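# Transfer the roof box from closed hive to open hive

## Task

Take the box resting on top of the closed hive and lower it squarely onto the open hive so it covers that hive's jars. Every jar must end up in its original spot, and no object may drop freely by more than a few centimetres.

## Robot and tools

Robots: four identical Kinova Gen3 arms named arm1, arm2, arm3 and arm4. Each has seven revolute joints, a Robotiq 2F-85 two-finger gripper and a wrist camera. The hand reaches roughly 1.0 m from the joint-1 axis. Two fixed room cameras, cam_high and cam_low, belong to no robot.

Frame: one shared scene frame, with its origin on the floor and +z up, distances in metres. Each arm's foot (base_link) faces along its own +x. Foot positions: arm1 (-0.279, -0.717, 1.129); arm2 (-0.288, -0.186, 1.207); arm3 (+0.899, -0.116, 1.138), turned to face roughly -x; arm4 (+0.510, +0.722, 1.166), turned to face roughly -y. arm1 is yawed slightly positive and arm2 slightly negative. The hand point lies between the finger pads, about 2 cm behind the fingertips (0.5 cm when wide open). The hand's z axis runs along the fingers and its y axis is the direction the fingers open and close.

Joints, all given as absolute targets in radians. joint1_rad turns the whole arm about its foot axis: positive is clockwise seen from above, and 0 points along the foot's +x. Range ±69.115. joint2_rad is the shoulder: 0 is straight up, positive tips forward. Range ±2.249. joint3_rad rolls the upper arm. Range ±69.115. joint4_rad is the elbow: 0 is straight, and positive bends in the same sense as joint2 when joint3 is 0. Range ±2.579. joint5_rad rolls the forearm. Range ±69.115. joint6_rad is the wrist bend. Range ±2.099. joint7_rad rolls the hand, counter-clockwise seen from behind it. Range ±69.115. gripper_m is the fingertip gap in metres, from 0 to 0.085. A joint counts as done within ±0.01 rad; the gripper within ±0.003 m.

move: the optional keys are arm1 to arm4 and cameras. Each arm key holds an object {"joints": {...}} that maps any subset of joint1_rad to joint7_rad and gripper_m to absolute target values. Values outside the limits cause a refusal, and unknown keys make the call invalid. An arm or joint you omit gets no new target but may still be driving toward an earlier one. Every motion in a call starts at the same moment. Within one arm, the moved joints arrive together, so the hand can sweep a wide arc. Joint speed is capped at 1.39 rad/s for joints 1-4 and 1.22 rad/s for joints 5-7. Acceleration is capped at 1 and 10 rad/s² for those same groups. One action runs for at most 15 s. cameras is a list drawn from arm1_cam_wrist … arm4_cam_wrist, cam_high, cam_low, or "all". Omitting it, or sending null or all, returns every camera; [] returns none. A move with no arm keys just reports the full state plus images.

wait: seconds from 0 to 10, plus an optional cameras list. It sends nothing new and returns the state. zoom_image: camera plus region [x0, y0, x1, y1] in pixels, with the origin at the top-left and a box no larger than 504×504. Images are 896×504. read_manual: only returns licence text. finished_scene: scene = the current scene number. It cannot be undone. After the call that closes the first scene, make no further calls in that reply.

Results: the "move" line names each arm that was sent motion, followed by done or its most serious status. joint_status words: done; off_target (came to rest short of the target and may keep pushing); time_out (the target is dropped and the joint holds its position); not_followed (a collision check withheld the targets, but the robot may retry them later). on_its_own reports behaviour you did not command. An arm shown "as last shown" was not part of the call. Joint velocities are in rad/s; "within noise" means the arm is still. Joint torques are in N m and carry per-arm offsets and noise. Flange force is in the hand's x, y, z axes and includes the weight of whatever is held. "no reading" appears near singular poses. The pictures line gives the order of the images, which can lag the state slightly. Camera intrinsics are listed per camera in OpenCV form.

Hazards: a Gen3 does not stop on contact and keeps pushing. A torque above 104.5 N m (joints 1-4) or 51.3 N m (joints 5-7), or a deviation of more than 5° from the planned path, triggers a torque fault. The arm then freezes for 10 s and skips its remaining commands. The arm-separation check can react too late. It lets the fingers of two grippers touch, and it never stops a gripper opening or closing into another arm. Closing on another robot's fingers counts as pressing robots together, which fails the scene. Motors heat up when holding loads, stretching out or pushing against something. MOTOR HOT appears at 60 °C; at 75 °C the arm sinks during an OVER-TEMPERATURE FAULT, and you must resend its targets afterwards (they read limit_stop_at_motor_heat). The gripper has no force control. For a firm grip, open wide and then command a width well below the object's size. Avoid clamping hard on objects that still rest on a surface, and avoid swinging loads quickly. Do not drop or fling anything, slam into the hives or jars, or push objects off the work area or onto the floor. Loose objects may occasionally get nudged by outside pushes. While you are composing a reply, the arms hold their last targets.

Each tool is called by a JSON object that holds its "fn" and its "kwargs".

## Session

{"fn": "move", "kwargs": {"cameras": ["cam_high","cam_low"]}}

{"fn": "zoom_image", "kwargs": {"camera": "cam_high", "region": [310, 180, 560, 430]}}

Scene clock: 0.00 s.
Joint torques (N m): no reading
Motor temperatures (°C): arm1=[33 32 30 28 37 40 45] | arm2=[32 30 30 32 42 42 40] | arm3=[32 32 30 29 43 43 37] | arm4=[34 34 32 29 36 39 48]
Flange force (N): no reading
Joint velocities: within noise
arm1.joint_positions: joint1_rad=+0.725 joint2_rad=-0.372 joint3_rad=-0.044 joint4_rad=+1.591 joint5_rad=-0.030 joint6_rad=+2.049 joint7_rad=+1.100 gripper_m=+0.085
arm1.joint_status: not commanded
arm1.hand: x=-0.1864 y=-0.7691 z=+1.6052 quat_wxyz=(+0.066, -0.384, -0.921, -0.007) (m; scene frame)
arm2.joint_positions: joint1_rad=+0.249 joint2_rad=-0.319 joint3_rad=-0.091 joint4_rad=+1.424 joint5_rad=-0.003 joint6_rad=+1.946 joint7_rad=+1.318 gripper_m=+0.085
arm2.joint_status: not commanded
arm2.hand: x=-0.1286 y=-0.2587 z=+1.7238 quat_wxyz=(-0.047, -0.281, -0.958, +0.013) (m; scene frame)
arm3.joint_positions: joint1_rad=-0.530 joint2_rad=-0.436 joint3_rad=-0.064 joint4_rad=+1.477 joint5_rad=+0.011 joint6_rad=+1.961 joint7_rad=+1.550 gripper_m=+0.085
arm3.joint_status: not commanded
arm3.hand: x=+0.7830 y=-0.1905 z=+1.6550 quat_wxyz=(-0.009, -0.936, -0.343, +0.072) (m; scene frame)
arm4.joint_positions: joint1_rad=+0.554 joint2_rad=-0.326 joint3_rad=-0.072 joint4_rad=+1.563 joint5_rad=-0.062 joint6_rad=+2.060 joint7_rad=+1.151 gripper_m=+0.085
arm4.joint_status: not commanded
arm4.hand: x=+0.4392 y=+0.6355 z=+1.6459 quat_wxyz=(+0.030, -0.955, -0.285, -0.074) (m; scene frame)
pictures: cam_high, cam_low

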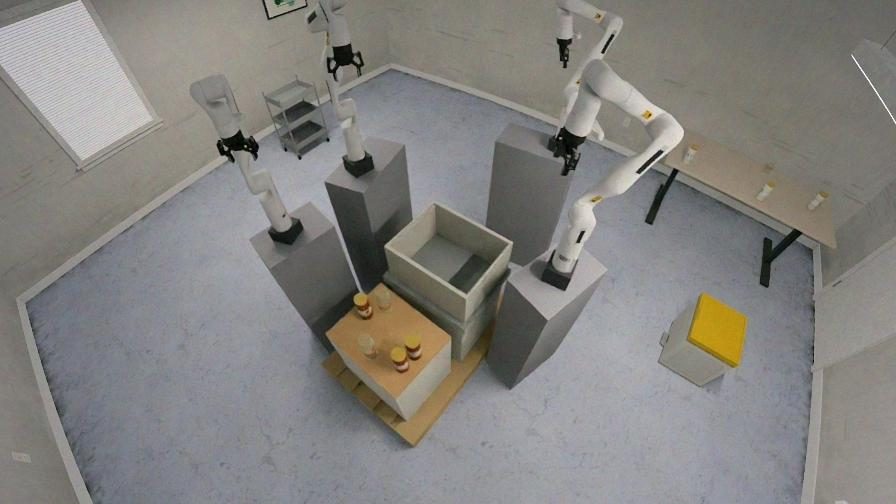

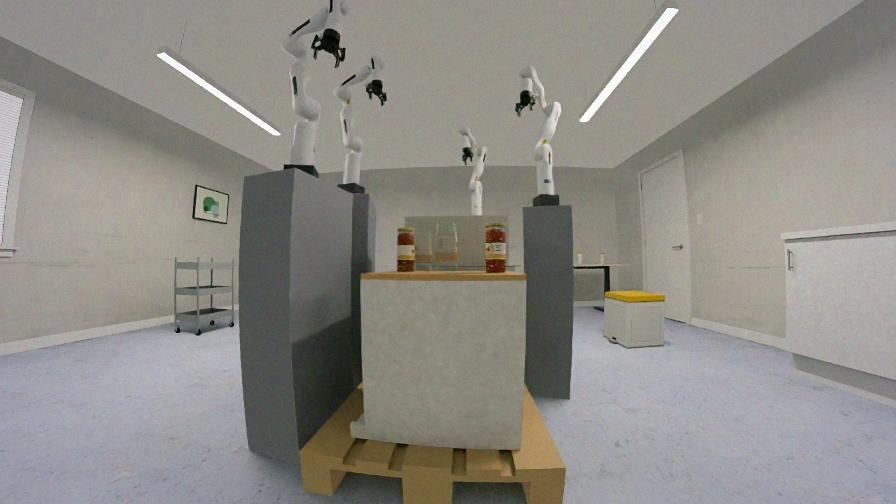

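Scaled by 2.016 from the camera's 896x504 image, which has a finer 1280x720 frame.

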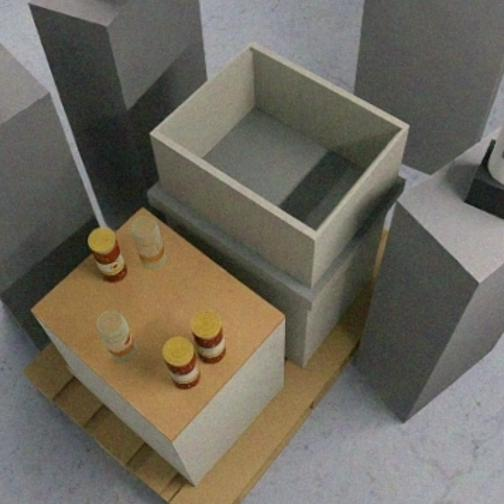

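{"fn": "move", "kwargs": {"arm1": {"joints":{"joint1_rad":1.7,"joint2_rad":0.2625,"joint3_rad":0,"joint4_rad":0.8426,"joint5_rad":0,"joint6_rad":2.0365,"joint7_rad":1.256}}, "arm2": {"joints":{"joint1_rad":-0.297,"joint2_rad":0.372,"joint3_rad":0,"joint4_rad":0.7796,"joint5_rad":0,"joint6_rad":1.990,"joint7_rad":1.432}}, "arm3": {"joints":{"joint1_rad":-0.302,"joint2_rad":0.4308,"joint3_rad":0,"joint4_rad":0.9603,"joint5_rad":0,"joint6_rad":1.7505,"joint7_rad":1.130}}, "cameras": []}}

{"fn": "wait", "kwargs": {"seconds": 1.5, "cameras": ["arm2_cam_wrist","arm3_cam_wrist","cam_low","cam_high"]}}

Scene clock: 44.17 s.
Joint torques (N m): arm1=[-1.06 -13 -0.35 -8.38 0.05 0.33 0.14] | arm2=[-0.1 -14.36 -0.61 -8.78 -0.03 0.26 0.05] | arm3=[0.26 -16.7 0.28 -7.62 -0.17 -0.17 0.23] | arm4=[-0.68 -0.8 1.05 -7.03 -0.58 0.29 -0.11]
Motor temperatures (°C): arm1=[33 32 30 28 37 40 45] | arm2=[32 30 30 32 42 42 40] | arm3=[32 32 30 29 43 43 37] | arm4=[34 34 32 30 36 39 48]
Flange force (N): arm1=[2.2 -2.9 4.3] | arm2=[6.4 -0.9 5.8] | arm3=[-3.5 2.6 -4.9] | arm4=[1.7 1.9 -3.3]
move: arm1 done; arm2 done; arm3 done
Joint velocities: within noise
arm1.joint_positions: joint1_rad=+1.700 joint2_rad=+0.262 joint3_rad=+0.000 joint4_rad=+0.843 joint5_rad=+0.000 joint6_rad=+2.037 joint7_rad=+1.256 gripper_m=+0.085
arm1.joint_status: all done
arm1.hand: x=-0.2171 y=-1.1094 z=+1.6454 quat_wxyz=(+0.005, -0.739, -0.674, -0.004) (m; scene frame)
arm2.joint_positions: joint1_rad=-0.297 joint2_rad=+0.372 joint3_rad=+0.000 joint4_rad=+0.780 joint5_rad=+0.000 joint6_rad=+1.990 joint7_rad=+1.432 gripper_m=+0.085
arm2.joint_status: all done
arm2.hand: x=+0.1489 y=-0.1505 z=+1.7035 quat_wxyz=(-0.003, +0.000, -1.000, -0.001) (m; scene frame)
arm3.joint_positions: joint1_rad=-0.302 joint2_rad=+0.431 joint3_rad=+0.000 joint4_rad=+0.960 joint5_rad=+0.000 joint6_rad=+1.750 joint7_rad=+1.130 gripper_m=+0.085
arm3.joint_status: all done
arm3.hand: x=+0.4500 y=-0.3004 z=+1.5502 quat_wxyz=(+0.000, -1.000, +0.000, +0.000) (m; scene frame)
arm4: as last shown
pictures: none
No camera images: "cameras" was empty.

Scene clock: 45.67 s.
Joint torques (N m): arm1=[-1.03 -13.03 -0.28 -8.49 0.06 0.37 0.12] | arm2=[-0.11 -14.34 -0.62 -8.77 -0.06 0.24 0.07] | arm3=[0.36 -16.71 0.28 -7.56 -0.18 -0.22 0.24] | arm4=[-0.75 -0.85 0.91 -6.99 -0.63 0.33 -0.11]
Motor temperatures (°C): arm1=[33 32 30 28 37 40 45] | arm2=[32 30 30 32 42 42 40] | arm3=[32 32 30 29 43 43 37] | arm4=[34 34 32 30 36 39 48]
Flange force (N): arm1=[2.6 -2.9 5.0] | arm2=[6.4 -0.9 5.7] | arm3=[-3.8 3.0 -5.3] | arm4=[1.3 1.5 -3.5]
Joint velocities: within noise
arm1.joint_positions: joint1_rad=+1.700 joint2_rad=+0.262 joint3_rad=+0.000 joint4_rad=+0.843 joint5_rad=+0.000 joint6_rad=+2.037 joint7_rad=+1.256 gripper_m=+0.085
arm1.joint_status: all done
arm1.hand: x=-0.2171 y=-1.1094 z=+1.6454 quat_wxyz=(+0.005, -0.739, -0.674, -0.004) (m; scene frame)
arm2.joint_positions: joint1_rad=-0.297 joint2_rad=+0.372 joint3_rad=+0.000 joint4_rad=+0.780 joint5_rad=+0.000 joint6_rad=+1.990 joint7_rad=+1.432 gripper_m=+0.085
arm2.joint_status: all done
arm2.hand: x=+0.1489 y=-0.1505 z=+1.7035 quat_wxyz=(-0.003, +0.000, -1.000, -0.001) (m; scene frame)
arm3.joint_positions: joint1_rad=-0.302 joint2_rad=+0.431 joint3_rad=+0.000 joint4_rad=+0.960 joint5_rad=+0.000 joint6_rad=+1.750 joint7_rad=+1.130 gripper_m=+0.085
arm3.joint_status: all done
arm3.hand: x=+0.4500 y=-0.3004 z=+1.5502 quat_wxyz=(+0.000, -1.000, +0.000, +0.000) (m; scene frame)
arm4.joint_positions: joint1_rad=+0.554 joint2_rad=-0.326 joint3_rad=-0.072 joint4_rad=+1.563 joint5_rad=-0.062 joint6_rad=+2.060 joint7_rad=+1.151 gripper_m=+0.085
arm4.joint_status: not commanded
arm4.hand: x=+0.4392 y=+0.6355 z=+1.6459 quat_wxyz=(+0.030, -0.955, -0.285, -0.074) (m; scene frame)
wait: 1.50 s; at rest by 0.27 s
pictures: arm2_cam_wrist, arm3_cam_wrist, cam_high, cam_low

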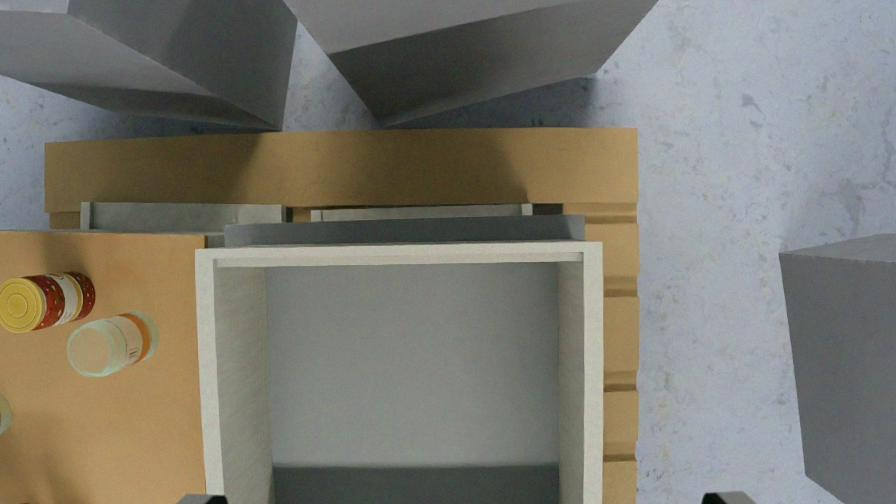

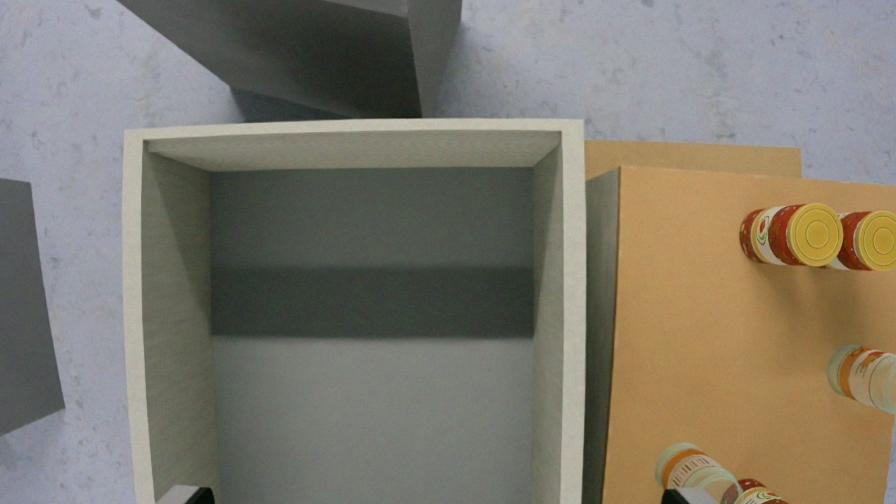

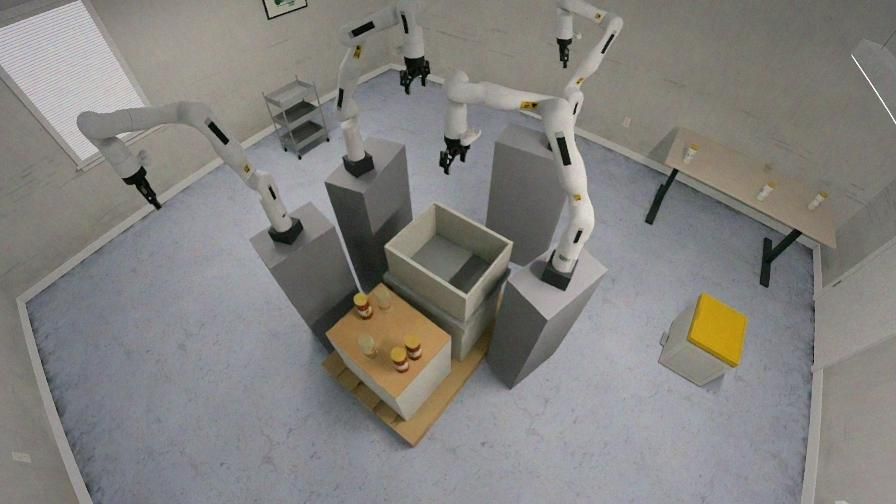

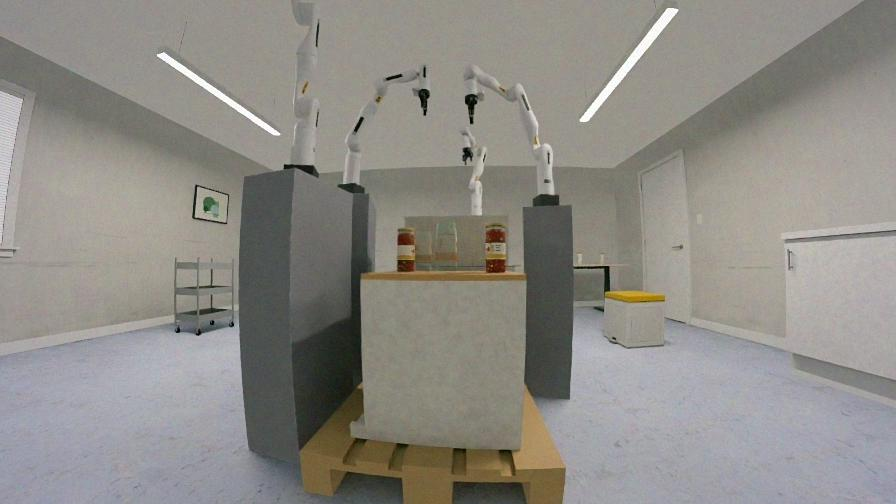

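{"fn": "move", "kwargs": {"arm2": {"joints":{"joint1_rad":-0.1398,"joint2_rad":0.6073,"joint3_rad":0,"joint4_rad":2.0499,"joint5_rad":0,"joint6_rad":0.4844,"joint7_rad":3.172}}, "arm3": {"joints":{"joint1_rad":-0.2815,"joint2_rad":0.317,"joint3_rad":0,"joint4_rad":2.235,"joint5_rad":0,"joint6_rad":0.5896,"joint7_rad":-0.4075}}, "cameras": []}}

{"fn": "wait", "kwargs": {"seconds": 1, "cameras": ["arm2_cam_wrist","arm3_cam_wrist","cam_low"]}}

{"fn": "zoom_image", "kwargs": {"camera": "cam_low", "region": [320, 180, 570, 330]}}

Scene clock: 75.67 s.
Joint torques (N m): arm1=[-1.06 -13.02 -0.35 -8.41 0.06 0.31 0.15] | arm2=[-0.12 -14.59 -0.5 -4.83 0 0.17 0.08] | arm3=[0.32 -10.86 0.16 -3.76 -0.18 -0.27 0.2] | arm4=[-0.63 -0.78 1.03 -7.04 -0.59 0.31 -0.12]
Motor temperatures (°C): arm1=[33 32 30 28 37 40 45] | arm2=[32 30 30 32 42 42 40] | arm3=[32 32 30 29 43 43 37] | arm4=[34 33 32 30 36 39 48]
Flange force (N): arm1=[2.3 -2.8 4.3] | arm2=[-0.4 3.6 -1.6] | arm3=[2.7 2.5 -3.3] | arm4=[1.6 1.8 -3.2]
move: arm2 done; arm3 done
Joint velocities: within noise
arm1, arm4: as last shown
arm2.joint_positions: joint1_rad=-0.140 joint2_rad=+0.607 joint3_rad=+0.000 joint4_rad=+2.050 joint5_rad=+0.000 joint6_rad=+0.484 joint7_rad=+3.172 gripper_m=+0.085
arm2.joint_status: all done
arm2.hand: x=+0.0982 y=-0.2180 z=+1.2505 quat_wxyz=(-0.003, +0.711, -0.703, +0.001) (m; scene frame)
arm3.joint_positions: joint1_rad=-0.281 joint2_rad=+0.317 joint3_rad=+0.000 joint4_rad=+2.235 joint5_rad=+0.000 joint6_rad=+0.590 joint7_rad=-0.407 gripper_m=+0.085
arm3.joint_status: all done
arm3.hand: x=+0.6096 y=-0.2184 z=+1.2500 quat_wxyz=(-0.001, -0.711, +0.703, +0.000) (m; scene frame)
pictures: none
No camera images: "cameras" was empty.

Scene clock: 76.67 s.
Joint torques (N m): arm1=[-1.08 -13.04 -0.39 -8.5 0.06 0.28 0.11] | arm2=[-0.11 -14.6 -0.48 -4.82 0.01 0.18 0.06] | arm3=[0.38 -10.81 0.19 -3.92 -0.13 -0.3 0.25] | arm4=[-0.8 -0.8 1.09 -6.96 -0.62 0.3 -0.12]
Motor temperatures (°C): arm1=[33 32 30 28 37 40 45] | arm2=[32 30 30 32 42 42 40] | arm3=[32 32 30 29 43 43 37] | arm4=[34 33 32 30 36 39 48]
Flange force (N): arm1=[2.5 -3.1 4.7] | arm2=[-0.4 3.6 -1.5] | arm3=[2.9 1.9 -3.3] | arm4=[1.6 1.9 -3.6]
Joint velocities: within noise
arm1.joint_positions: joint1_rad=+1.700 joint2_rad=+0.262 joint3_rad=+0.000 joint4_rad=+0.843 joint5_rad=+0.000 joint6_rad=+2.037 joint7_rad=+1.256 gripper_m=+0.085
arm1.joint_status: not commanded
arm1.hand: x=-0.2171 y=-1.1094 z=+1.6454 quat_wxyz=(+0.005, -0.739, -0.674, -0.004) (m; scene frame)
arm2.joint_positions: joint1_rad=-0.140 joint2_rad=+0.607 joint3_rad=+0.000 joint4_rad=+2.050 joint5_rad=+0.000 joint6_rad=+0.484 joint7_rad=+3.172 gripper_m=+0.085
arm2.joint_status: all done
arm2.hand: x=+0.0982 y=-0.2180 z=+1.2505 quat_wxyz=(-0.003, +0.711, -0.703, +0.001) (m; scene frame)
arm3.joint_positions: joint1_rad=-0.281 joint2_rad=+0.317 joint3_rad=+0.000 joint4_rad=+2.235 joint5_rad=+0.000 joint6_rad=+0.590 joint7_rad=-0.407 gripper_m=+0.085
arm3.joint_status: all done
arm3.hand: x=+0.6097 y=-0.2184 z=+1.2500 quat_wxyz=(-0.001, -0.711, +0.703, +0.000) (m; scene frame)
arm4.joint_positions: joint1_rad=+0.554 joint2_rad=-0.326 joint3_rad=-0.072 joint4_rad=+1.563 joint5_rad=-0.062 joint6_rad=+2.060 joint7_rad=+1.151 gripper_m=+0.085
arm4.joint_status: not commanded
arm4.hand: x=+0.4392 y=+0.6355 z=+1.6459 quat_wxyz=(+0.030, -0.955, -0.285, -0.074) (m; scene frame)
wait: 1.00 s; at rest by 0.27 s
pictures: arm2_cam_wrist, arm3_cam_wrist, cam_low

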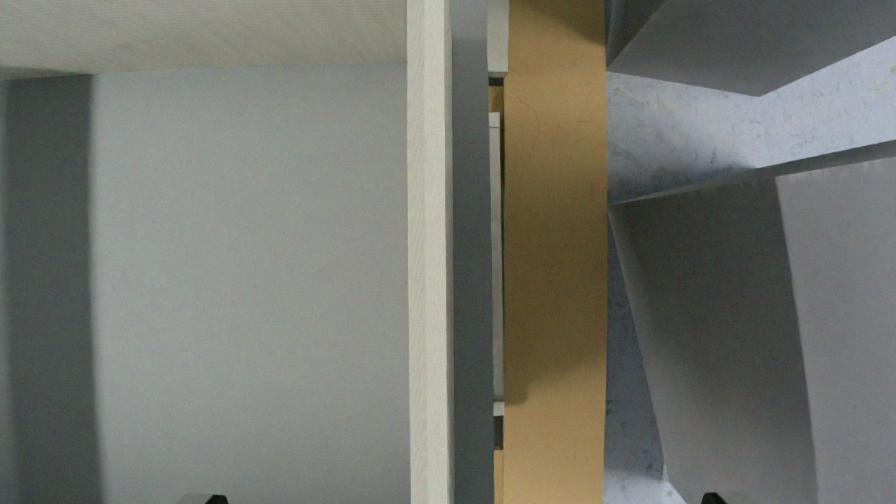

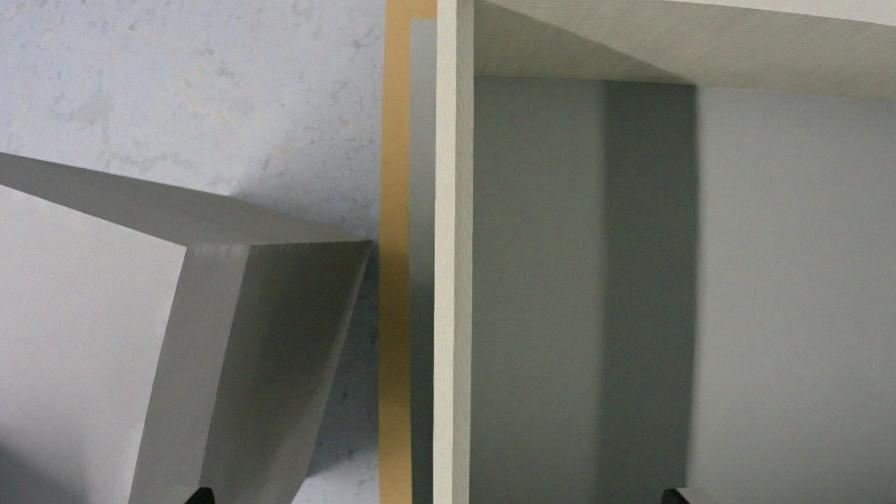

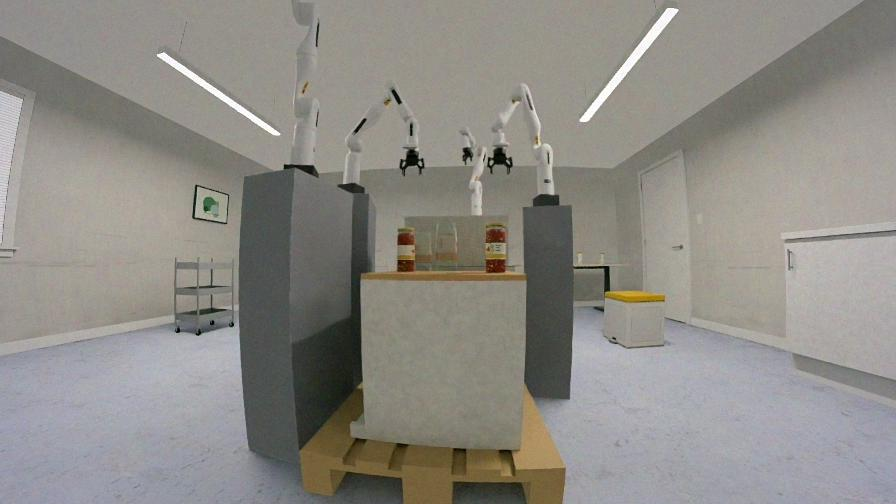

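Scaled by 2.016 from the camera's 896x504 image, which has a finer 1280x720 frame.

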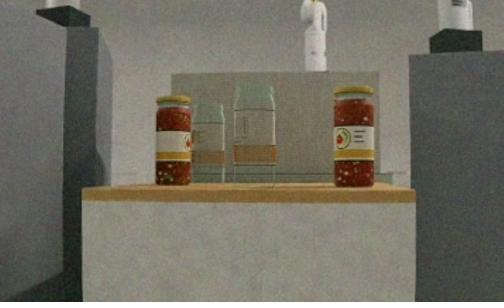

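{"fn": "move", "kwargs": {"arm2": {"joints":{"joint1_rad":-0.1405,"joint2_rad":0.9988,"joint3_rad":0,"joint4_rad":1.9842,"joint5_rad":0,"joint6_rad":0.1586,"joint7_rad":3.179}}, "arm3": {"joints":{"joint1_rad":-0.2716,"joint2_rad":0.7698,"joint3_rad":0,"joint4_rad":2.306,"joint5_rad":0,"joint6_rad":0.0658,"joint7_rad":-0.4076}}, "cameras": []}}

{"fn": "wait", "kwargs": {"seconds": 1, "cameras": ["arm2_cam_wrist","arm3_cam_wrist"]}}

Scene clock: 103.37 s.
Joint torques (N m): arm1=[-1.05 -13.03 -0.34 -8.48 0.04 0.32 0.16] | arm2=[-0.14 -17.21 -0.31 -2.03 -0.05 0.21 0.06] | arm3=[0.29 -14.06 0.4 0.34 -0.18 -0.27 0.2] | arm4=[-0.59 -0.74 1.04 -7.02 -0.62 0.27 -0.16]
Motor temperatures (°C): arm1=[33 32 30 28 37 40 45] | arm2=[32 30 30 32 42 42 40] | arm3=[32 32 30 29 43 43 37] | arm4=[34 33 32 30 36 39 48]
Flange force (N): arm1=[2.6 -2.9 4.8] | arm2=[-0.2 3.0 -2.9] | arm3=[2.2 3.1 -2.0] | arm4=[1.7 1.6 -3.4]
move: arm2 done; arm3 done
Joint velocities: within noise
arm1, arm4: as last shown
arm2.joint_positions: joint1_rad=-0.141 joint2_rad=+0.999 joint3_rad=+0.000 joint4_rad=+1.984 joint5_rad=+0.000 joint6_rad=+0.159 joint7_rad=+3.179 gripper_m=+0.085
arm2.joint_status: all done
arm2.hand: x=+0.1160 y=-0.2178 z=+1.1006 quat_wxyz=(-0.003, +0.714, -0.700, +0.001) (m; scene frame)
arm3.joint_positions: joint1_rad=-0.272 joint2_rad=+0.770 joint3_rad=+0.000 joint4_rad=+2.306 joint5_rad=+0.000 joint6_rad=+0.066 joint7_rad=-0.408 gripper_m=+0.085
arm3.joint_status: all done
arm3.hand: x=+0.6016 y=-0.2187 z=+1.0999 quat_wxyz=(-0.001, -0.708, +0.706, +0.000) (m; scene frame)
pictures: none
No camera images: "cameras" was empty.

Scene clock: 104.37 s.
Joint torques (N m): arm1=[-1.05 -13 -0.37 -8.39 0.02 0.31 0.15] | arm2=[-0.14 -17.21 -0.31 -2.02 -0.02 0.18 0.07] | arm3=[0.29 -14.12 0.35 0.44 -0.15 -0.28 0.21] | arm4=[-0.68 -0.8 1.03 -7.03 -0.59 0.32 -0.08]
Motor temperatures (°C): arm1=[33 32 30 28 37 40 45] | arm2=[32 30 30 32 42 42 40] | arm3=[32 32 30 29 43 43 37] | arm4=[34 33 32 30 36 39 48]
Flange force (N): arm1=[2.3 -2.8 4.3] | arm2=[-0.2 2.8 -2.9] | arm3=[2.4 3.4 -1.8] | arm4=[1.6 1.9 -3.3]
Joint velocities: within noise
arm1.joint_positions: joint1_rad=+1.700 joint2_rad=+0.262 joint3_rad=+0.000 joint4_rad=+0.843 joint5_rad=+0.000 joint6_rad=+2.037 joint7_rad=+1.256 gripper_m=+0.085
arm1.joint_status: not commanded
arm1.hand: x=-0.2171 y=-1.1094 z=+1.6454 quat_wxyz=(+0.005, -0.739, -0.674, -0.004) (m; scene frame)
arm2.joint_positions: joint1_rad=-0.141 joint2_rad=+0.999 joint3_rad=+0.000 joint4_rad=+1.984 joint5_rad=+0.000 joint6_rad=+0.159 joint7_rad=+3.179 gripper_m=+0.085
arm2.joint_status: all done
arm2.hand: x=+0.1160 y=-0.2178 z=+1.1006 quat_wxyz=(-0.003, +0.714, -0.700, +0.001) (m; scene frame)
arm3.joint_positions: joint1_rad=-0.272 joint2_rad=+0.770 joint3_rad=+0.000 joint4_rad=+2.306 joint5_rad=+0.000 joint6_rad=+0.066 joint7_rad=-0.408 gripper_m=+0.085
arm3.joint_status: all done
arm3.hand: x=+0.6016 y=-0.2187 z=+1.0999 quat_wxyz=(-0.001, -0.708, +0.706, +0.000) (m; scene frame)
arm4.joint_positions: joint1_rad=+0.554 joint2_rad=-0.326 joint3_rad=-0.072 joint4_rad=+1.563 joint5_rad=-0.062 joint6_rad=+2.060 joint7_rad=+1.151 gripper_m=+0.085
arm4.joint_status: not commanded
arm4.hand: x=+0.4392 y=+0.6355 z=+1.6459 quat_wxyz=(+0.030, -0.955, -0.285, -0.074) (m; scene frame)
wait: 1.00 s; at rest by 0.27 s
pictures: arm2_cam_wrist, arm3_cam_wrist

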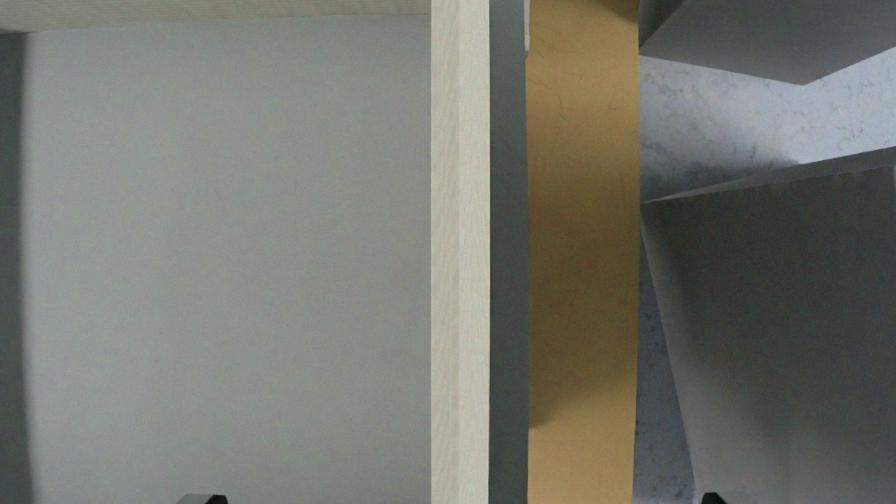

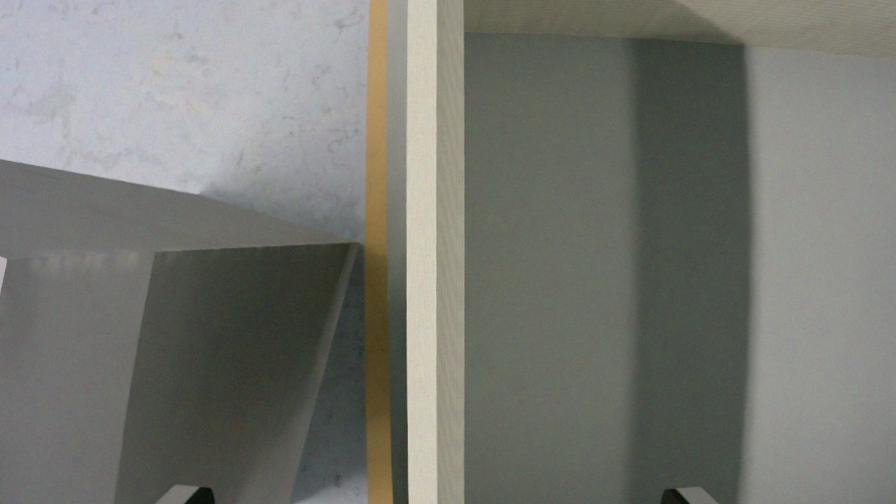

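{"fn": "move", "kwargs": {"arm2": {"joints":{"joint1_rad":-0.1405,"joint2_rad":1.3268,"joint3_rad":0,"joint4_rad":1.8279,"joint5_rad":0,"joint6_rad":-0.0131,"joint7_rad":3.179}}, "arm3": {"joints":{"joint1_rad":-0.2721,"joint2_rad":1.1705,"joint3_rad":0,"joint4_rad":2.2102,"joint5_rad":0,"joint6_rad":-0.2391,"joint7_rad":-0.4081}}, "cameras": []}}

{"fn": "wait", "kwargs": {"seconds": 1, "cameras": ["arm2_cam_wrist","arm3_cam_wrist","cam_low"]}}

{"fn": "zoom_image", "kwargs": {"camera": "cam_low", "region": [370, 140, 570, 290]}}

Scene clock: 119.57 s.
Joint torques (N m): arm1=[-1.06 -13.03 -0.33 -8.53 0.06 0.3 0.12] | arm2=[-0.13 -18.23 -0.27 -0.45 -0.03 0.18 0.07] | arm3=[0.29 -15.99 0.46 2.95 -0.18 -0.27 0.21] | arm4=[-0.68 -0.82 0.98 -7.03 -0.65 0.35 -0.12]
Motor temperatures (°C): arm1=[33 32 30 28 37 40 45] | arm2=[32 30 30 32 42 42 40] | arm3=[32 32 30 29 43 43 37] | arm4=[34 33 32 30 36 39 48]
Flange force (N): arm1=[2.6 -3.0 4.9] | arm2=[0.0 2.2 -3.7] | arm3=[2.0 3.2 -0.1] | arm4=[1.4 1.6 -3.2]
move: arm2 done; arm3 done
Joint velocities: within noise
arm1, arm4: as last shown
arm2.joint_positions: joint1_rad=-0.141 joint2_rad=+1.327 joint3_rad=+0.000 joint4_rad=+1.828 joint5_rad=+0.000 joint6_rad=-0.013 joint7_rad=+3.179 gripper_m=+0.085
arm2.joint_status: all done
arm2.hand: x=+0.1175 y=-0.2176 z=+0.9706 quat_wxyz=(-0.003, +0.714, -0.700, +0.002) (m; scene frame)
arm3.joint_positions: joint1_rad=-0.272 joint2_rad=+1.170 joint3_rad=+0.000 joint4_rad=+2.210 joint5_rad=+0.000 joint6_rad=-0.239 joint7_rad=-0.408 gripper_m=+0.085
arm3.joint_status: all done
arm3.hand: x=+0.6020 y=-0.2188 z=+0.9700 quat_wxyz=(-0.001, -0.708, +0.706, +0.000) (m; scene frame)
pictures: none
No camera images: "cameras" was empty.

Scene clock: 120.57 s.
Joint torques (N m): arm1=[-1.13 -13.03 -0.34 -8.43 0.05 0.33 0.13] | arm2=[-0.09 -18.24 -0.28 -0.46 -0.03 0.18 0.06] | arm3=[0.3 -15.95 0.49 2.95 -0.15 -0.27 0.23] | arm4=[-0.7 -0.83 1.13 -6.94 -0.6 0.3 -0.13]
Motor temperatures (°C): arm1=[33 32 30 28 37 40 45] | arm2=[32 30 30 32 42 42 40] | arm3=[32 32 30 29 43 43 37] | arm4=[34 33 32 30 36 39 48]
Flange force (N): arm1=[2.3 -3.0 4.5] | arm2=[-0.1 2.2 -3.7] | arm3=[2.1 3.2 -0.2] | arm4=[1.6 2.1 -3.7]
Joint velocities: within noise
arm1.joint_positions: joint1_rad=+1.700 joint2_rad=+0.262 joint3_rad=+0.000 joint4_rad=+0.843 joint5_rad=+0.000 joint6_rad=+2.037 joint7_rad=+1.256 gripper_m=+0.085
arm1.joint_status: not commanded
arm1.hand: x=-0.2171 y=-1.1094 z=+1.6454 quat_wxyz=(+0.005, -0.739, -0.674, -0.004) (m; scene frame)
arm2.joint_positions: joint1_rad=-0.141 joint2_rad=+1.327 joint3_rad=+0.000 joint4_rad=+1.828 joint5_rad=+0.000 joint6_rad=-0.013 joint7_rad=+3.179 gripper_m=+0.085
arm2.joint_status: all done
arm2.hand: x=+0.1175 y=-0.2176 z=+0.9706 quat_wxyz=(-0.003, +0.714, -0.700, +0.002) (m; scene frame)
arm3.joint_positions: joint1_rad=-0.272 joint2_rad=+1.171 joint3_rad=+0.000 joint4_rad=+2.210 joint5_rad=+0.000 joint6_rad=-0.239 joint7_rad=-0.408 gripper_m=+0.085
arm3.joint_status: all done
arm3.hand: x=+0.6020 y=-0.2188 z=+0.9700 quat_wxyz=(-0.001, -0.708, +0.706, +0.000) (m; scene frame)
arm4.joint_positions: joint1_rad=+0.554 joint2_rad=-0.326 joint3_rad=-0.072 joint4_rad=+1.563 joint5_rad=-0.062 joint6_rad=+2.060 joint7_rad=+1.151 gripper_m=+0.085
arm4.joint_status: not commanded
arm4.hand: x=+0.4392 y=+0.6355 z=+1.6459 quat_wxyz=(+0.030, -0.955, -0.285, -0.074) (m; scene frame)
wait: 1.00 s; at rest by 0.27 s
pictures: arm2_cam_wrist, arm3_cam_wrist, cam_low

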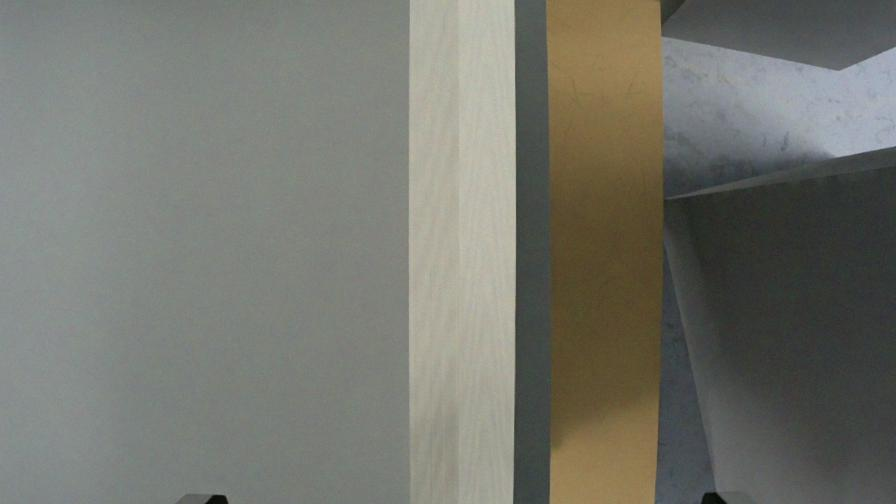

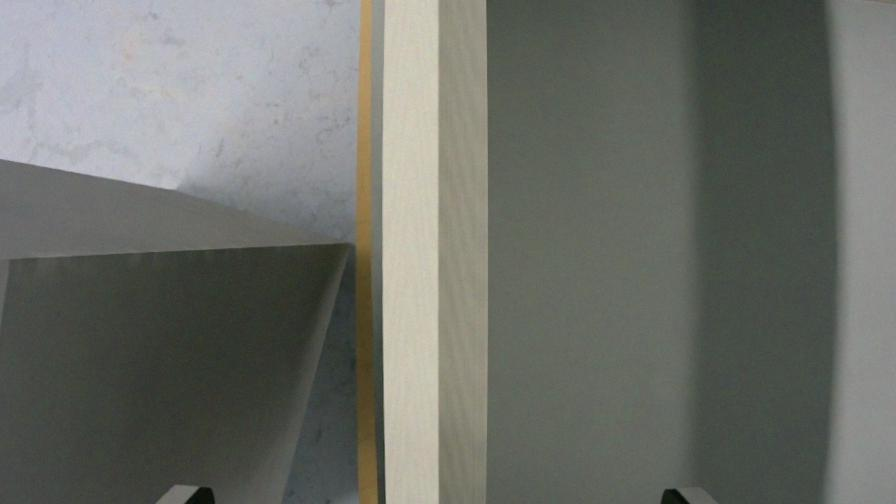

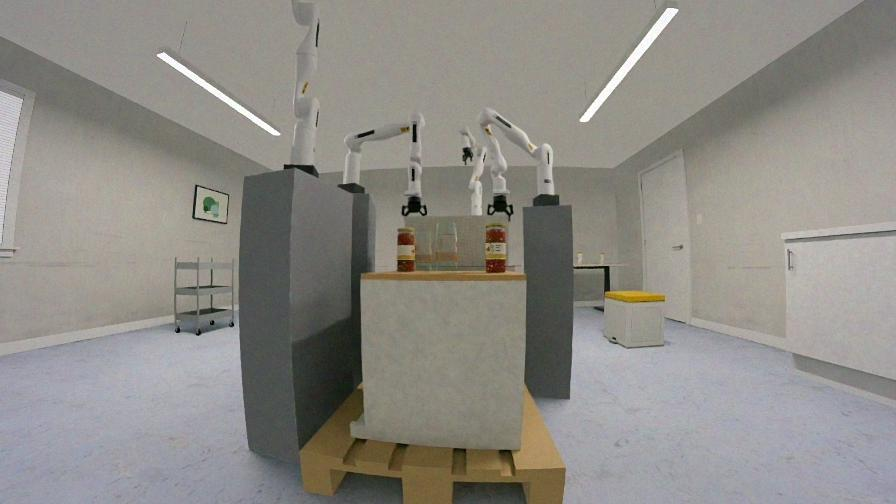

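Scaled by 2.520 from the camera's 896x504 image, which has a finer 1280x720 frame.

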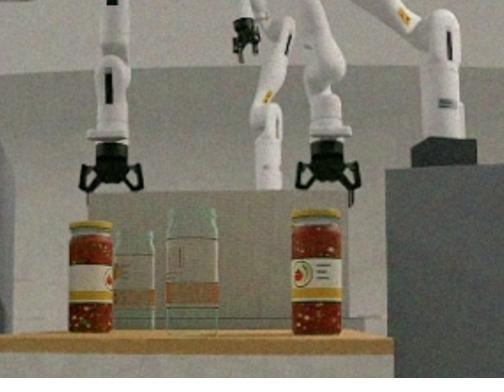

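{"fn": "move", "kwargs": {"arm2": {"joints":{"joint1_rad":-0.1405,"joint2_rad":1.4244,"joint3_rad":0,"joint4_rad":1.7554,"joint5_rad":0,"joint6_rad":-0.0382,"joint7_rad":3.179}}, "arm3": {"joints":{"joint1_rad":-0.2721,"joint2_rad":1.2824,"joint3_rad":0,"joint4_rad":2.1508,"joint5_rad":0,"joint6_rad":-0.2916,"joint7_rad":-0.4081}}, "cameras": []}}

{"fn": "move", "kwargs": {"arm2": {"joints":{"gripper_m":0.035}}, "arm3": {"joints":{"gripper_m":0.035}}, "cameras": ["arm2_cam_wrist","arm3_cam_wrist"]}}

Scene clock: 128.47 s.
Joint torques (N m): arm1=[-1.06 -13.06 -0.36 -8.51 0.07 0.36 0.13] | arm2=[-0.11 -18.39 -0.26 -0.23 -0.04 0.19 0.05] | arm3=[0.2 -16.26 0.47 3.35 -0.1 -0.27 0.25] | arm4=[-0.74 -0.8 1.06 -6.94 -0.63 0.33 -0.1]
Motor temperatures (°C): arm1=[33 32 30 28 37 40 45] | arm2=[32 30 30 32 42 42 40] | arm3=[32 32 30 29 43 43 37] | arm4=[34 33 32 30 36 39 48]
Flange force (N): arm1=[2.6 -3.0 5.1] | arm2=[0.0 2.2 -3.9] | arm3=[1.9 3.1 0.2] | arm4=[1.6 1.9 -3.6]
move: arm2 done; arm3 done
Joint velocities: within noise
arm1, arm4: as last shown
arm2.joint_positions: joint1_rad=-0.140 joint2_rad=+1.424 joint3_rad=+0.000 joint4_rad=+1.755 joint5_rad=+0.000 joint6_rad=-0.038 joint7_rad=+3.179 gripper_m=+0.085
arm2.joint_status: all done
arm2.hand: x=+0.1178 y=-0.2176 z=+0.9305 quat_wxyz=(-0.003, +0.714, -0.700, +0.002) (m; scene frame)
arm3.joint_positions: joint1_rad=-0.272 joint2_rad=+1.282 joint3_rad=+0.000 joint4_rad=+2.151 joint5_rad=+0.000 joint6_rad=-0.292 joint7_rad=-0.408 gripper_m=+0.085
arm3.joint_status: all done
arm3.hand: x=+0.6020 y=-0.2188 z=+0.9301 quat_wxyz=(-0.001, -0.708, +0.706, +0.000) (m; scene frame)
pictures: none
No camera images: "cameras" was empty.

Scene clock: 129.40 s.
Joint torques (N m): arm1=[-1.05 -13.09 -0.34 -8.44 0.04 0.35 0.13] | arm2=[-0.12 -18.41 -0.26 -0.22 -0.03 0.18 0.05] | arm3=[0.29 -16.25 0.44 3.44 -0.09 -0.33 0.27] | arm4=[-0.71 -0.79 1.06 -6.99 -0.64 0.37 -0.11]
Motor temperatures (°C): arm1=[33 32 30 28 37 40 45] | arm2=[32 30 30 32 42 42 40] | arm3=[32 32 30 29 43 43 37] | arm4=[34 33 32 30 36 39 48]
Flange force (N): arm1=[2.2 -2.8 4.6] | arm2=[0.1 2.1 -3.8] | arm3=[2.3 3.4 0.2] | arm4=[1.5 1.9 -3.3]
move: arm2 done; arm3 done
Joint velocities: within noise
arm1, arm4: as last shown
arm2.joint_positions: joint1_rad=-0.140 joint2_rad=+1.424 joint3_rad=+0.000 joint4_rad=+1.755 joint5_rad=+0.000 joint6_rad=-0.038 joint7_rad=+3.179 gripper_m=+0.035
arm2.joint_status: all done
arm2.hand: x=+0.1178 y=-0.2176 z=+0.9305 quat_wxyz=(-0.003, +0.714, -0.700, +0.002) (m; scene frame)
arm3.joint_positions: joint1_rad=-0.272 joint2_rad=+1.282 joint3_rad=+0.000 joint4_rad=+2.151 joint5_rad=+0.000 joint6_rad=-0.292 joint7_rad=-0.408 gripper_m=+0.035
arm3.joint_status: all done
arm3.hand: x=+0.6020 y=-0.2188 z=+0.9301 quat_wxyz=(-0.001, -0.708, +0.706, +0.000) (m; scene frame)
pictures: arm2_cam_wrist, arm3_cam_wrist

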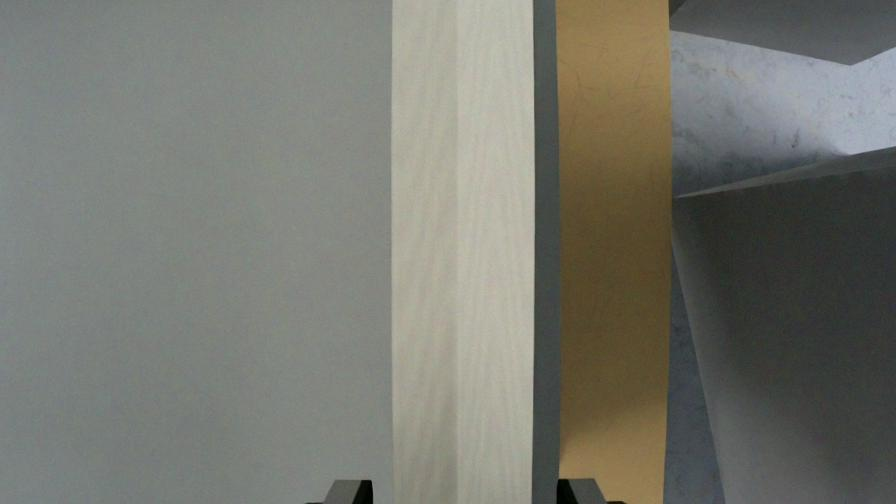

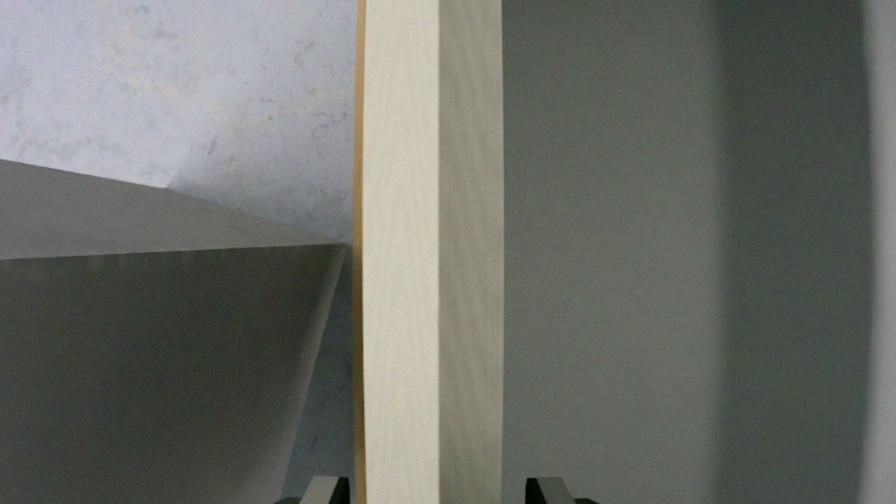

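{"fn": "move", "kwargs": {"arm2": {"joints":{"gripper_m":0.008}}, "cameras": []}}

{"fn": "move", "kwargs": {"arm3": {"joints":{"gripper_m":0.005}}, "cameras": []}}

{"fn": "move", "kwargs": {"cameras": []}}

Scene clock: 134.20 s.
Joint torques (N m): arm1=[-1.06 -12.99 -0.35 -8.42 0.04 0.32 0.14] | arm2=[-0.24 -13.1 -0.16 3.26 0.42 1.35 0.53] | arm3=[0.3 -16.21 0.51 3.41 -0.11 -0.27 0.24] | arm4=[-0.76 -0.8 1.03 -7.05 -0.61 0.34 -0.08]
Motor temperatures (°C): arm1=[33 32 30 28 37 40 45] | arm2=[32 30 30 32 42 42 40] | arm3=[32 32 30 29 43 43 37] | arm4=[34 33 32 30 36 39 48]
Flange force (N): arm1=[2.4 -2.9 4.5] | arm2=[0.0 -5.5 -9.3] | arm3=[2.2 3.2 0.1] | arm4=[1.6 1.9 -3.1]
move: arm2 off_target
Joint velocities: within noise
arm1, arm3, arm4: as last shown
arm2.joint_positions: joint1_rad=-0.140 joint2_rad=+1.424 joint3_rad=+0.000 joint4_rad=+1.755 joint5_rad=+0.000 joint6_rad=-0.038 joint7_rad=+3.179 gripper_m=+0.018
arm2.joint_status: gripper_m off_target (ended at +0.018, target +0.008)
arm2.hand: x=+0.1178 y=-0.2176 z=+0.9305 quat_wxyz=(-0.003, +0.714, -0.700, +0.002) (m; scene frame)
pictures: none
No camera images: "cameras" was empty.

Scene clock: 134.93 s.
Joint torques (N m): arm1=[-1.06 -12.98 -0.27 -8.42 0.07 0.33 0.13] | arm2=[-0.34 -12.18 -0.41 3.83 0.39 1.63 0.54] | arm3=[0.17 -11.93 -0.67 2.42 -0.2 0.18 -0.06] | arm4=[-0.71 -0.87 1.09 -7.03 -0.65 0.27 -0.07]
Motor temperatures (°C): arm1=[33 32 30 28 37 40 45] | arm2=[32 30 30 32 42 42 40] | arm3=[32 32 30 29 43 43 37] | arm4=[33 33 32 30 36 39 48]
Flange force (N): arm1=[2.4 -2.9 4.6] | arm2=[0.3 -6.5 -10.3] | arm3=[0.6 2.8 -12.6] | arm4=[1.6 2.1 -3.5]
move: arm3 off_target
Joint velocities: within noise
arm1, arm2, arm4: as last shown
arm2.hand: x=+0.1178 y=-0.2176 z=+0.9305 quat_wxyz=(-0.003, +0.714, -0.700, +0.001) (m; scene frame)
arm3.joint_positions: joint1_rad=-0.272 joint2_rad=+1.282 joint3_rad=+0.000 joint4_rad=+2.151 joint5_rad=+0.000 joint6_rad=-0.292 joint7_rad=-0.408 gripper_m=+0.018
arm3.joint_status: gripper_m off_target (ended at +0.018, target +0.005)
arm3.hand: x=+0.6019 y=-0.2188 z=+0.9301 quat_wxyz=(-0.001, -0.708, +0.706, +0.000) (m; scene frame)
pictures: none
No camera images: "cameras" was empty.

Scene clock: 134.93 s.
Joint torques (N m): arm1=[-1.06 -12.98 -0.27 -8.42 0.07 0.33 0.13] | arm2=[-0.34 -12.18 -0.41 3.83 0.39 1.63 0.54] | arm3=[0.17 -11.93 -0.67 2.42 -0.2 0.18 -0.06] | arm4=[-0.71 -0.87 1.09 -7.03 -0.65 0.27 -0.07]
Motor temperatures (°C): arm1=[33 32 30 28 37 40 45] | arm2=[32 30 30 32 42 42 40] | arm3=[32 32 30 29 43 43 37] | arm4=[33 33 32 30 36 39 48]
Flange force (N): arm1=[2.4 -2.9 4.6] | arm2=[0.3 -6.5 -10.3] | arm3=[0.6 2.8 -12.6] | arm4=[1.6 2.1 -3.5]
Joint velocities: within noise
arm1.joint_positions: joint1_rad=+1.700 joint2_rad=+0.262 joint3_rad=+0.000 joint4_rad=+0.843 joint5_rad=+0.000 joint6_rad=+2.037 joint7_rad=+1.256 gripper_m=+0.085
arm1.joint_status: not commanded
arm1.hand: x=-0.2171 y=-1.1094 z=+1.6454 quat_wxyz=(+0.005, -0.739, -0.674, -0.004) (m; scene frame)
arm2.joint_positions: joint1_rad=-0.140 joint2_rad=+1.424 joint3_rad=+0.000 joint4_rad=+1.755 joint5_rad=+0.000 joint6_rad=-0.038 joint7_rad=+3.179 gripper_m=+0.018
arm2.joint_status: not commanded
arm2.hand: x=+0.1178 y=-0.2176 z=+0.9305 quat_wxyz=(-0.003, +0.714, -0.700, +0.001) (m; scene frame)
arm3.joint_positions: joint1_rad=-0.272 joint2_rad=+1.282 joint3_rad=+0.000 joint4_rad=+2.151 joint5_rad=+0.000 joint6_rad=-0.292 joint7_rad=-0.408 gripper_m=+0.018
arm3.joint_status: gripper_m off_target (ended at +0.018, target +0.005)
arm3.hand: x=+0.6019 y=-0.2188 z=+0.9301 quat_wxyz=(-0.001, -0.708, +0.706, +0.000) (m; scene frame)
arm4.joint_positions: joint1_rad=+0.554 joint2_rad=-0.326 joint3_rad=-0.072 joint4_rad=+1.563 joint5_rad=-0.062 joint6_rad=+2.060 joint7_rad=+1.151 gripper_m=+0.085
arm4.joint_status: not commanded
arm4.hand: x=+0.4392 y=+0.6355 z=+1.6459 quat_wxyz=(+0.030, -0.955, -0.285, -0.074) (m; scene frame)
pictures: none
No camera images: "cameras" was empty.

{"fn": "move", "kwargs": {"arm2": {"joints":{"joint2_rad":1.4003,"joint4_rad":1.7744,"joint6_rad":-0.0331}}, "arm3": {"joints":{"joint2_rad":1.2553,"joint4_rad":2.1668,"joint6_rad":-0.2805}}, "cameras": []}}

{"fn": "wait", "kwargs": {"seconds": 1, "cameras": ["cam_low"]}}

{"fn": "zoom_image", "kwargs": {"camera": "cam_low", "region": [370, 140, 570, 290]}}

Scene clock: 155.07 s.
Joint torques (N m): arm1=[-1.12 -13.05 -0.36 -8.48 0.09 0.35 0.13] | arm2=[-0.52 -22.53 -0.26 5.08 0.42 2.35 0.55] | arm3=[-0.38 -16.84 -1.54 10.26 -0.04 2.75 -0.09] | arm4=[-0.6 -0.78 1.06 -6.98 -0.64 0.31 -0.06]
Motor temperatures (°C): arm1=[33 33 30 28 37 40 45] | arm2=[32 31 30 32 42 42 40] | arm3=[32 32 30 29 43 43 37] | arm4=[33 33 32 30 36 39 48]
Flange force (N): arm1=[2.5 -3.1 4.9] | arm2=[0.8 -7.3 17.5] | arm3=[1.9 12.3 16.4] | arm4=[1.7 2.0 -3.5]
move: arm2 done; arm3 done
Joint velocities: within noise
arm1, arm4: as last shown
arm2.joint_positions: joint1_rad=-0.140 joint2_rad=+1.400 joint3_rad=+0.000 joint4_rad=+1.774 joint5_rad=+0.000 joint6_rad=-0.033 joint7_rad=+3.179 gripper_m=+0.018
arm2.joint_status: all done
arm2.hand: x=+0.1177 y=-0.2176 z=+0.9405 quat_wxyz=(-0.003, +0.714, -0.700, +0.001) (m; scene frame)
arm3.joint_positions: joint1_rad=-0.272 joint2_rad=+1.255 joint3_rad=+0.000 joint4_rad=+2.167 joint5_rad=+0.000 joint6_rad=-0.280 joint7_rad=-0.408 gripper_m=+0.018
arm3.joint_status: all done
arm3.hand: x=+0.6020 y=-0.2188 z=+0.9400 quat_wxyz=(-0.001, -0.708, +0.706, +0.000) (m; scene frame)
pictures: none
No camera images: "cameras" was empty.

Scene clock: 156.07 s.
Joint torques (N m): arm1=[-0.98 -13.01 -0.36 -8.45 -0.01 0.36 0.12] | arm2=[-0.42 -22.44 -0.08 5.2 0.45 2.37 0.58] | arm3=[-0.38 -16.96 -1.77 10.22 0.03 2.75 -0.08] | arm4=[-0.64 -0.84 1.01 -6.97 -0.62 0.3 -0.11]
Motor temperatures (°C): arm1=[33 33 30 28 37 40 45] | arm2=[32 31 30 32 42 42 40] | arm3=[32 32 30 29 43 43 37] | arm4=[33 33 32 30 36 39 48]
Flange force (N): arm1=[2.5 -2.8 4.8] | arm2=[0.5 -7.6 17.5] | arm3=[1.9 12.1 16.7] | arm4=[1.5 1.8 -3.6]
Joint velocities: within noise
arm1.joint_positions: joint1_rad=+1.700 joint2_rad=+0.262 joint3_rad=+0.000 joint4_rad=+0.843 joint5_rad=+0.000 joint6_rad=+2.037 joint7_rad=+1.256 gripper_m=+0.085
arm1.joint_status: not commanded
arm1.hand: x=-0.2171 y=-1.1094 z=+1.6454 quat_wxyz=(+0.005, -0.739, -0.674, -0.004) (m; scene frame)
arm2.joint_positions: joint1_rad=-0.140 joint2_rad=+1.400 joint3_rad=+0.000 joint4_rad=+1.774 joint5_rad=+0.000 joint6_rad=-0.033 joint7_rad=+3.179 gripper_m=+0.018
arm2.joint_status: all done
arm2.hand: x=+0.1177 y=-0.2176 z=+0.9405 quat_wxyz=(-0.003, +0.714, -0.700, +0.001) (m; scene frame)
arm3.joint_positions: joint1_rad=-0.272 joint2_rad=+1.255 joint3_rad=+0.000 joint4_rad=+2.167 joint5_rad=+0.000 joint6_rad=-0.280 joint7_rad=-0.408 gripper_m=+0.018
arm3.joint_status: all done
arm3.hand: x=+0.6020 y=-0.2188 z=+0.9400 quat_wxyz=(-0.001, -0.708, +0.706, +0.000) (m; scene frame)
arm4.joint_positions: joint1_rad=+0.554 joint2_rad=-0.326 joint3_rad=-0.072 joint4_rad=+1.563 joint5_rad=-0.062 joint6_rad=+2.060 joint7_rad=+1.151 gripper_m=+0.085
arm4.joint_status: not commanded
arm4.hand: x=+0.4392 y=+0.6355 z=+1.6459 quat_wxyz=(+0.030, -0.955, -0.285, -0.074) (m; scene frame)
wait: 1.00 s; at rest by 0.27 s
pictures: cam_low

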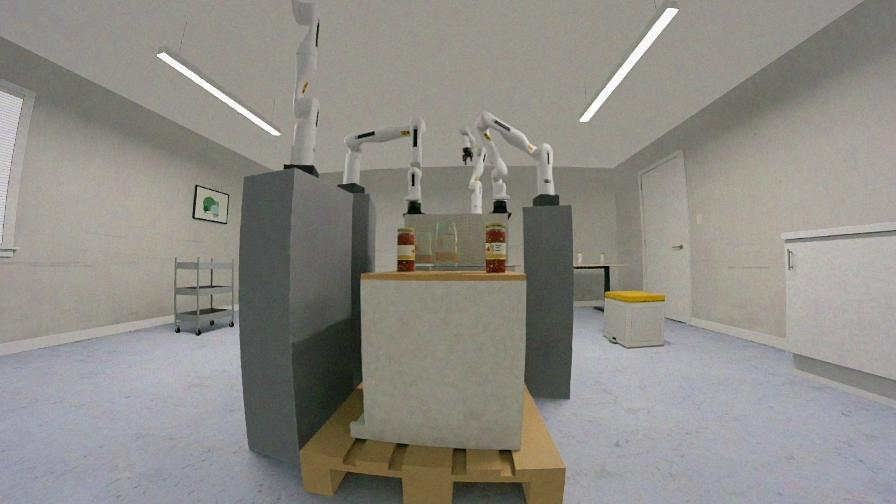

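Scaled by 2.520 from the camera's 896x504 image, which has a finer 1280x720 frame.

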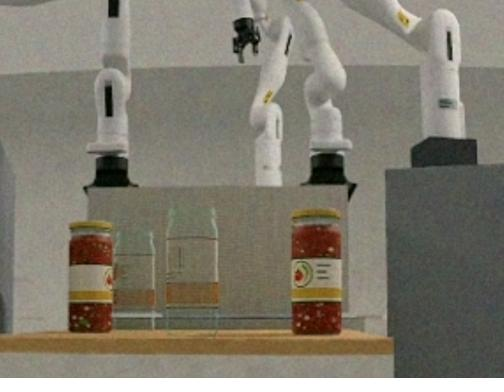

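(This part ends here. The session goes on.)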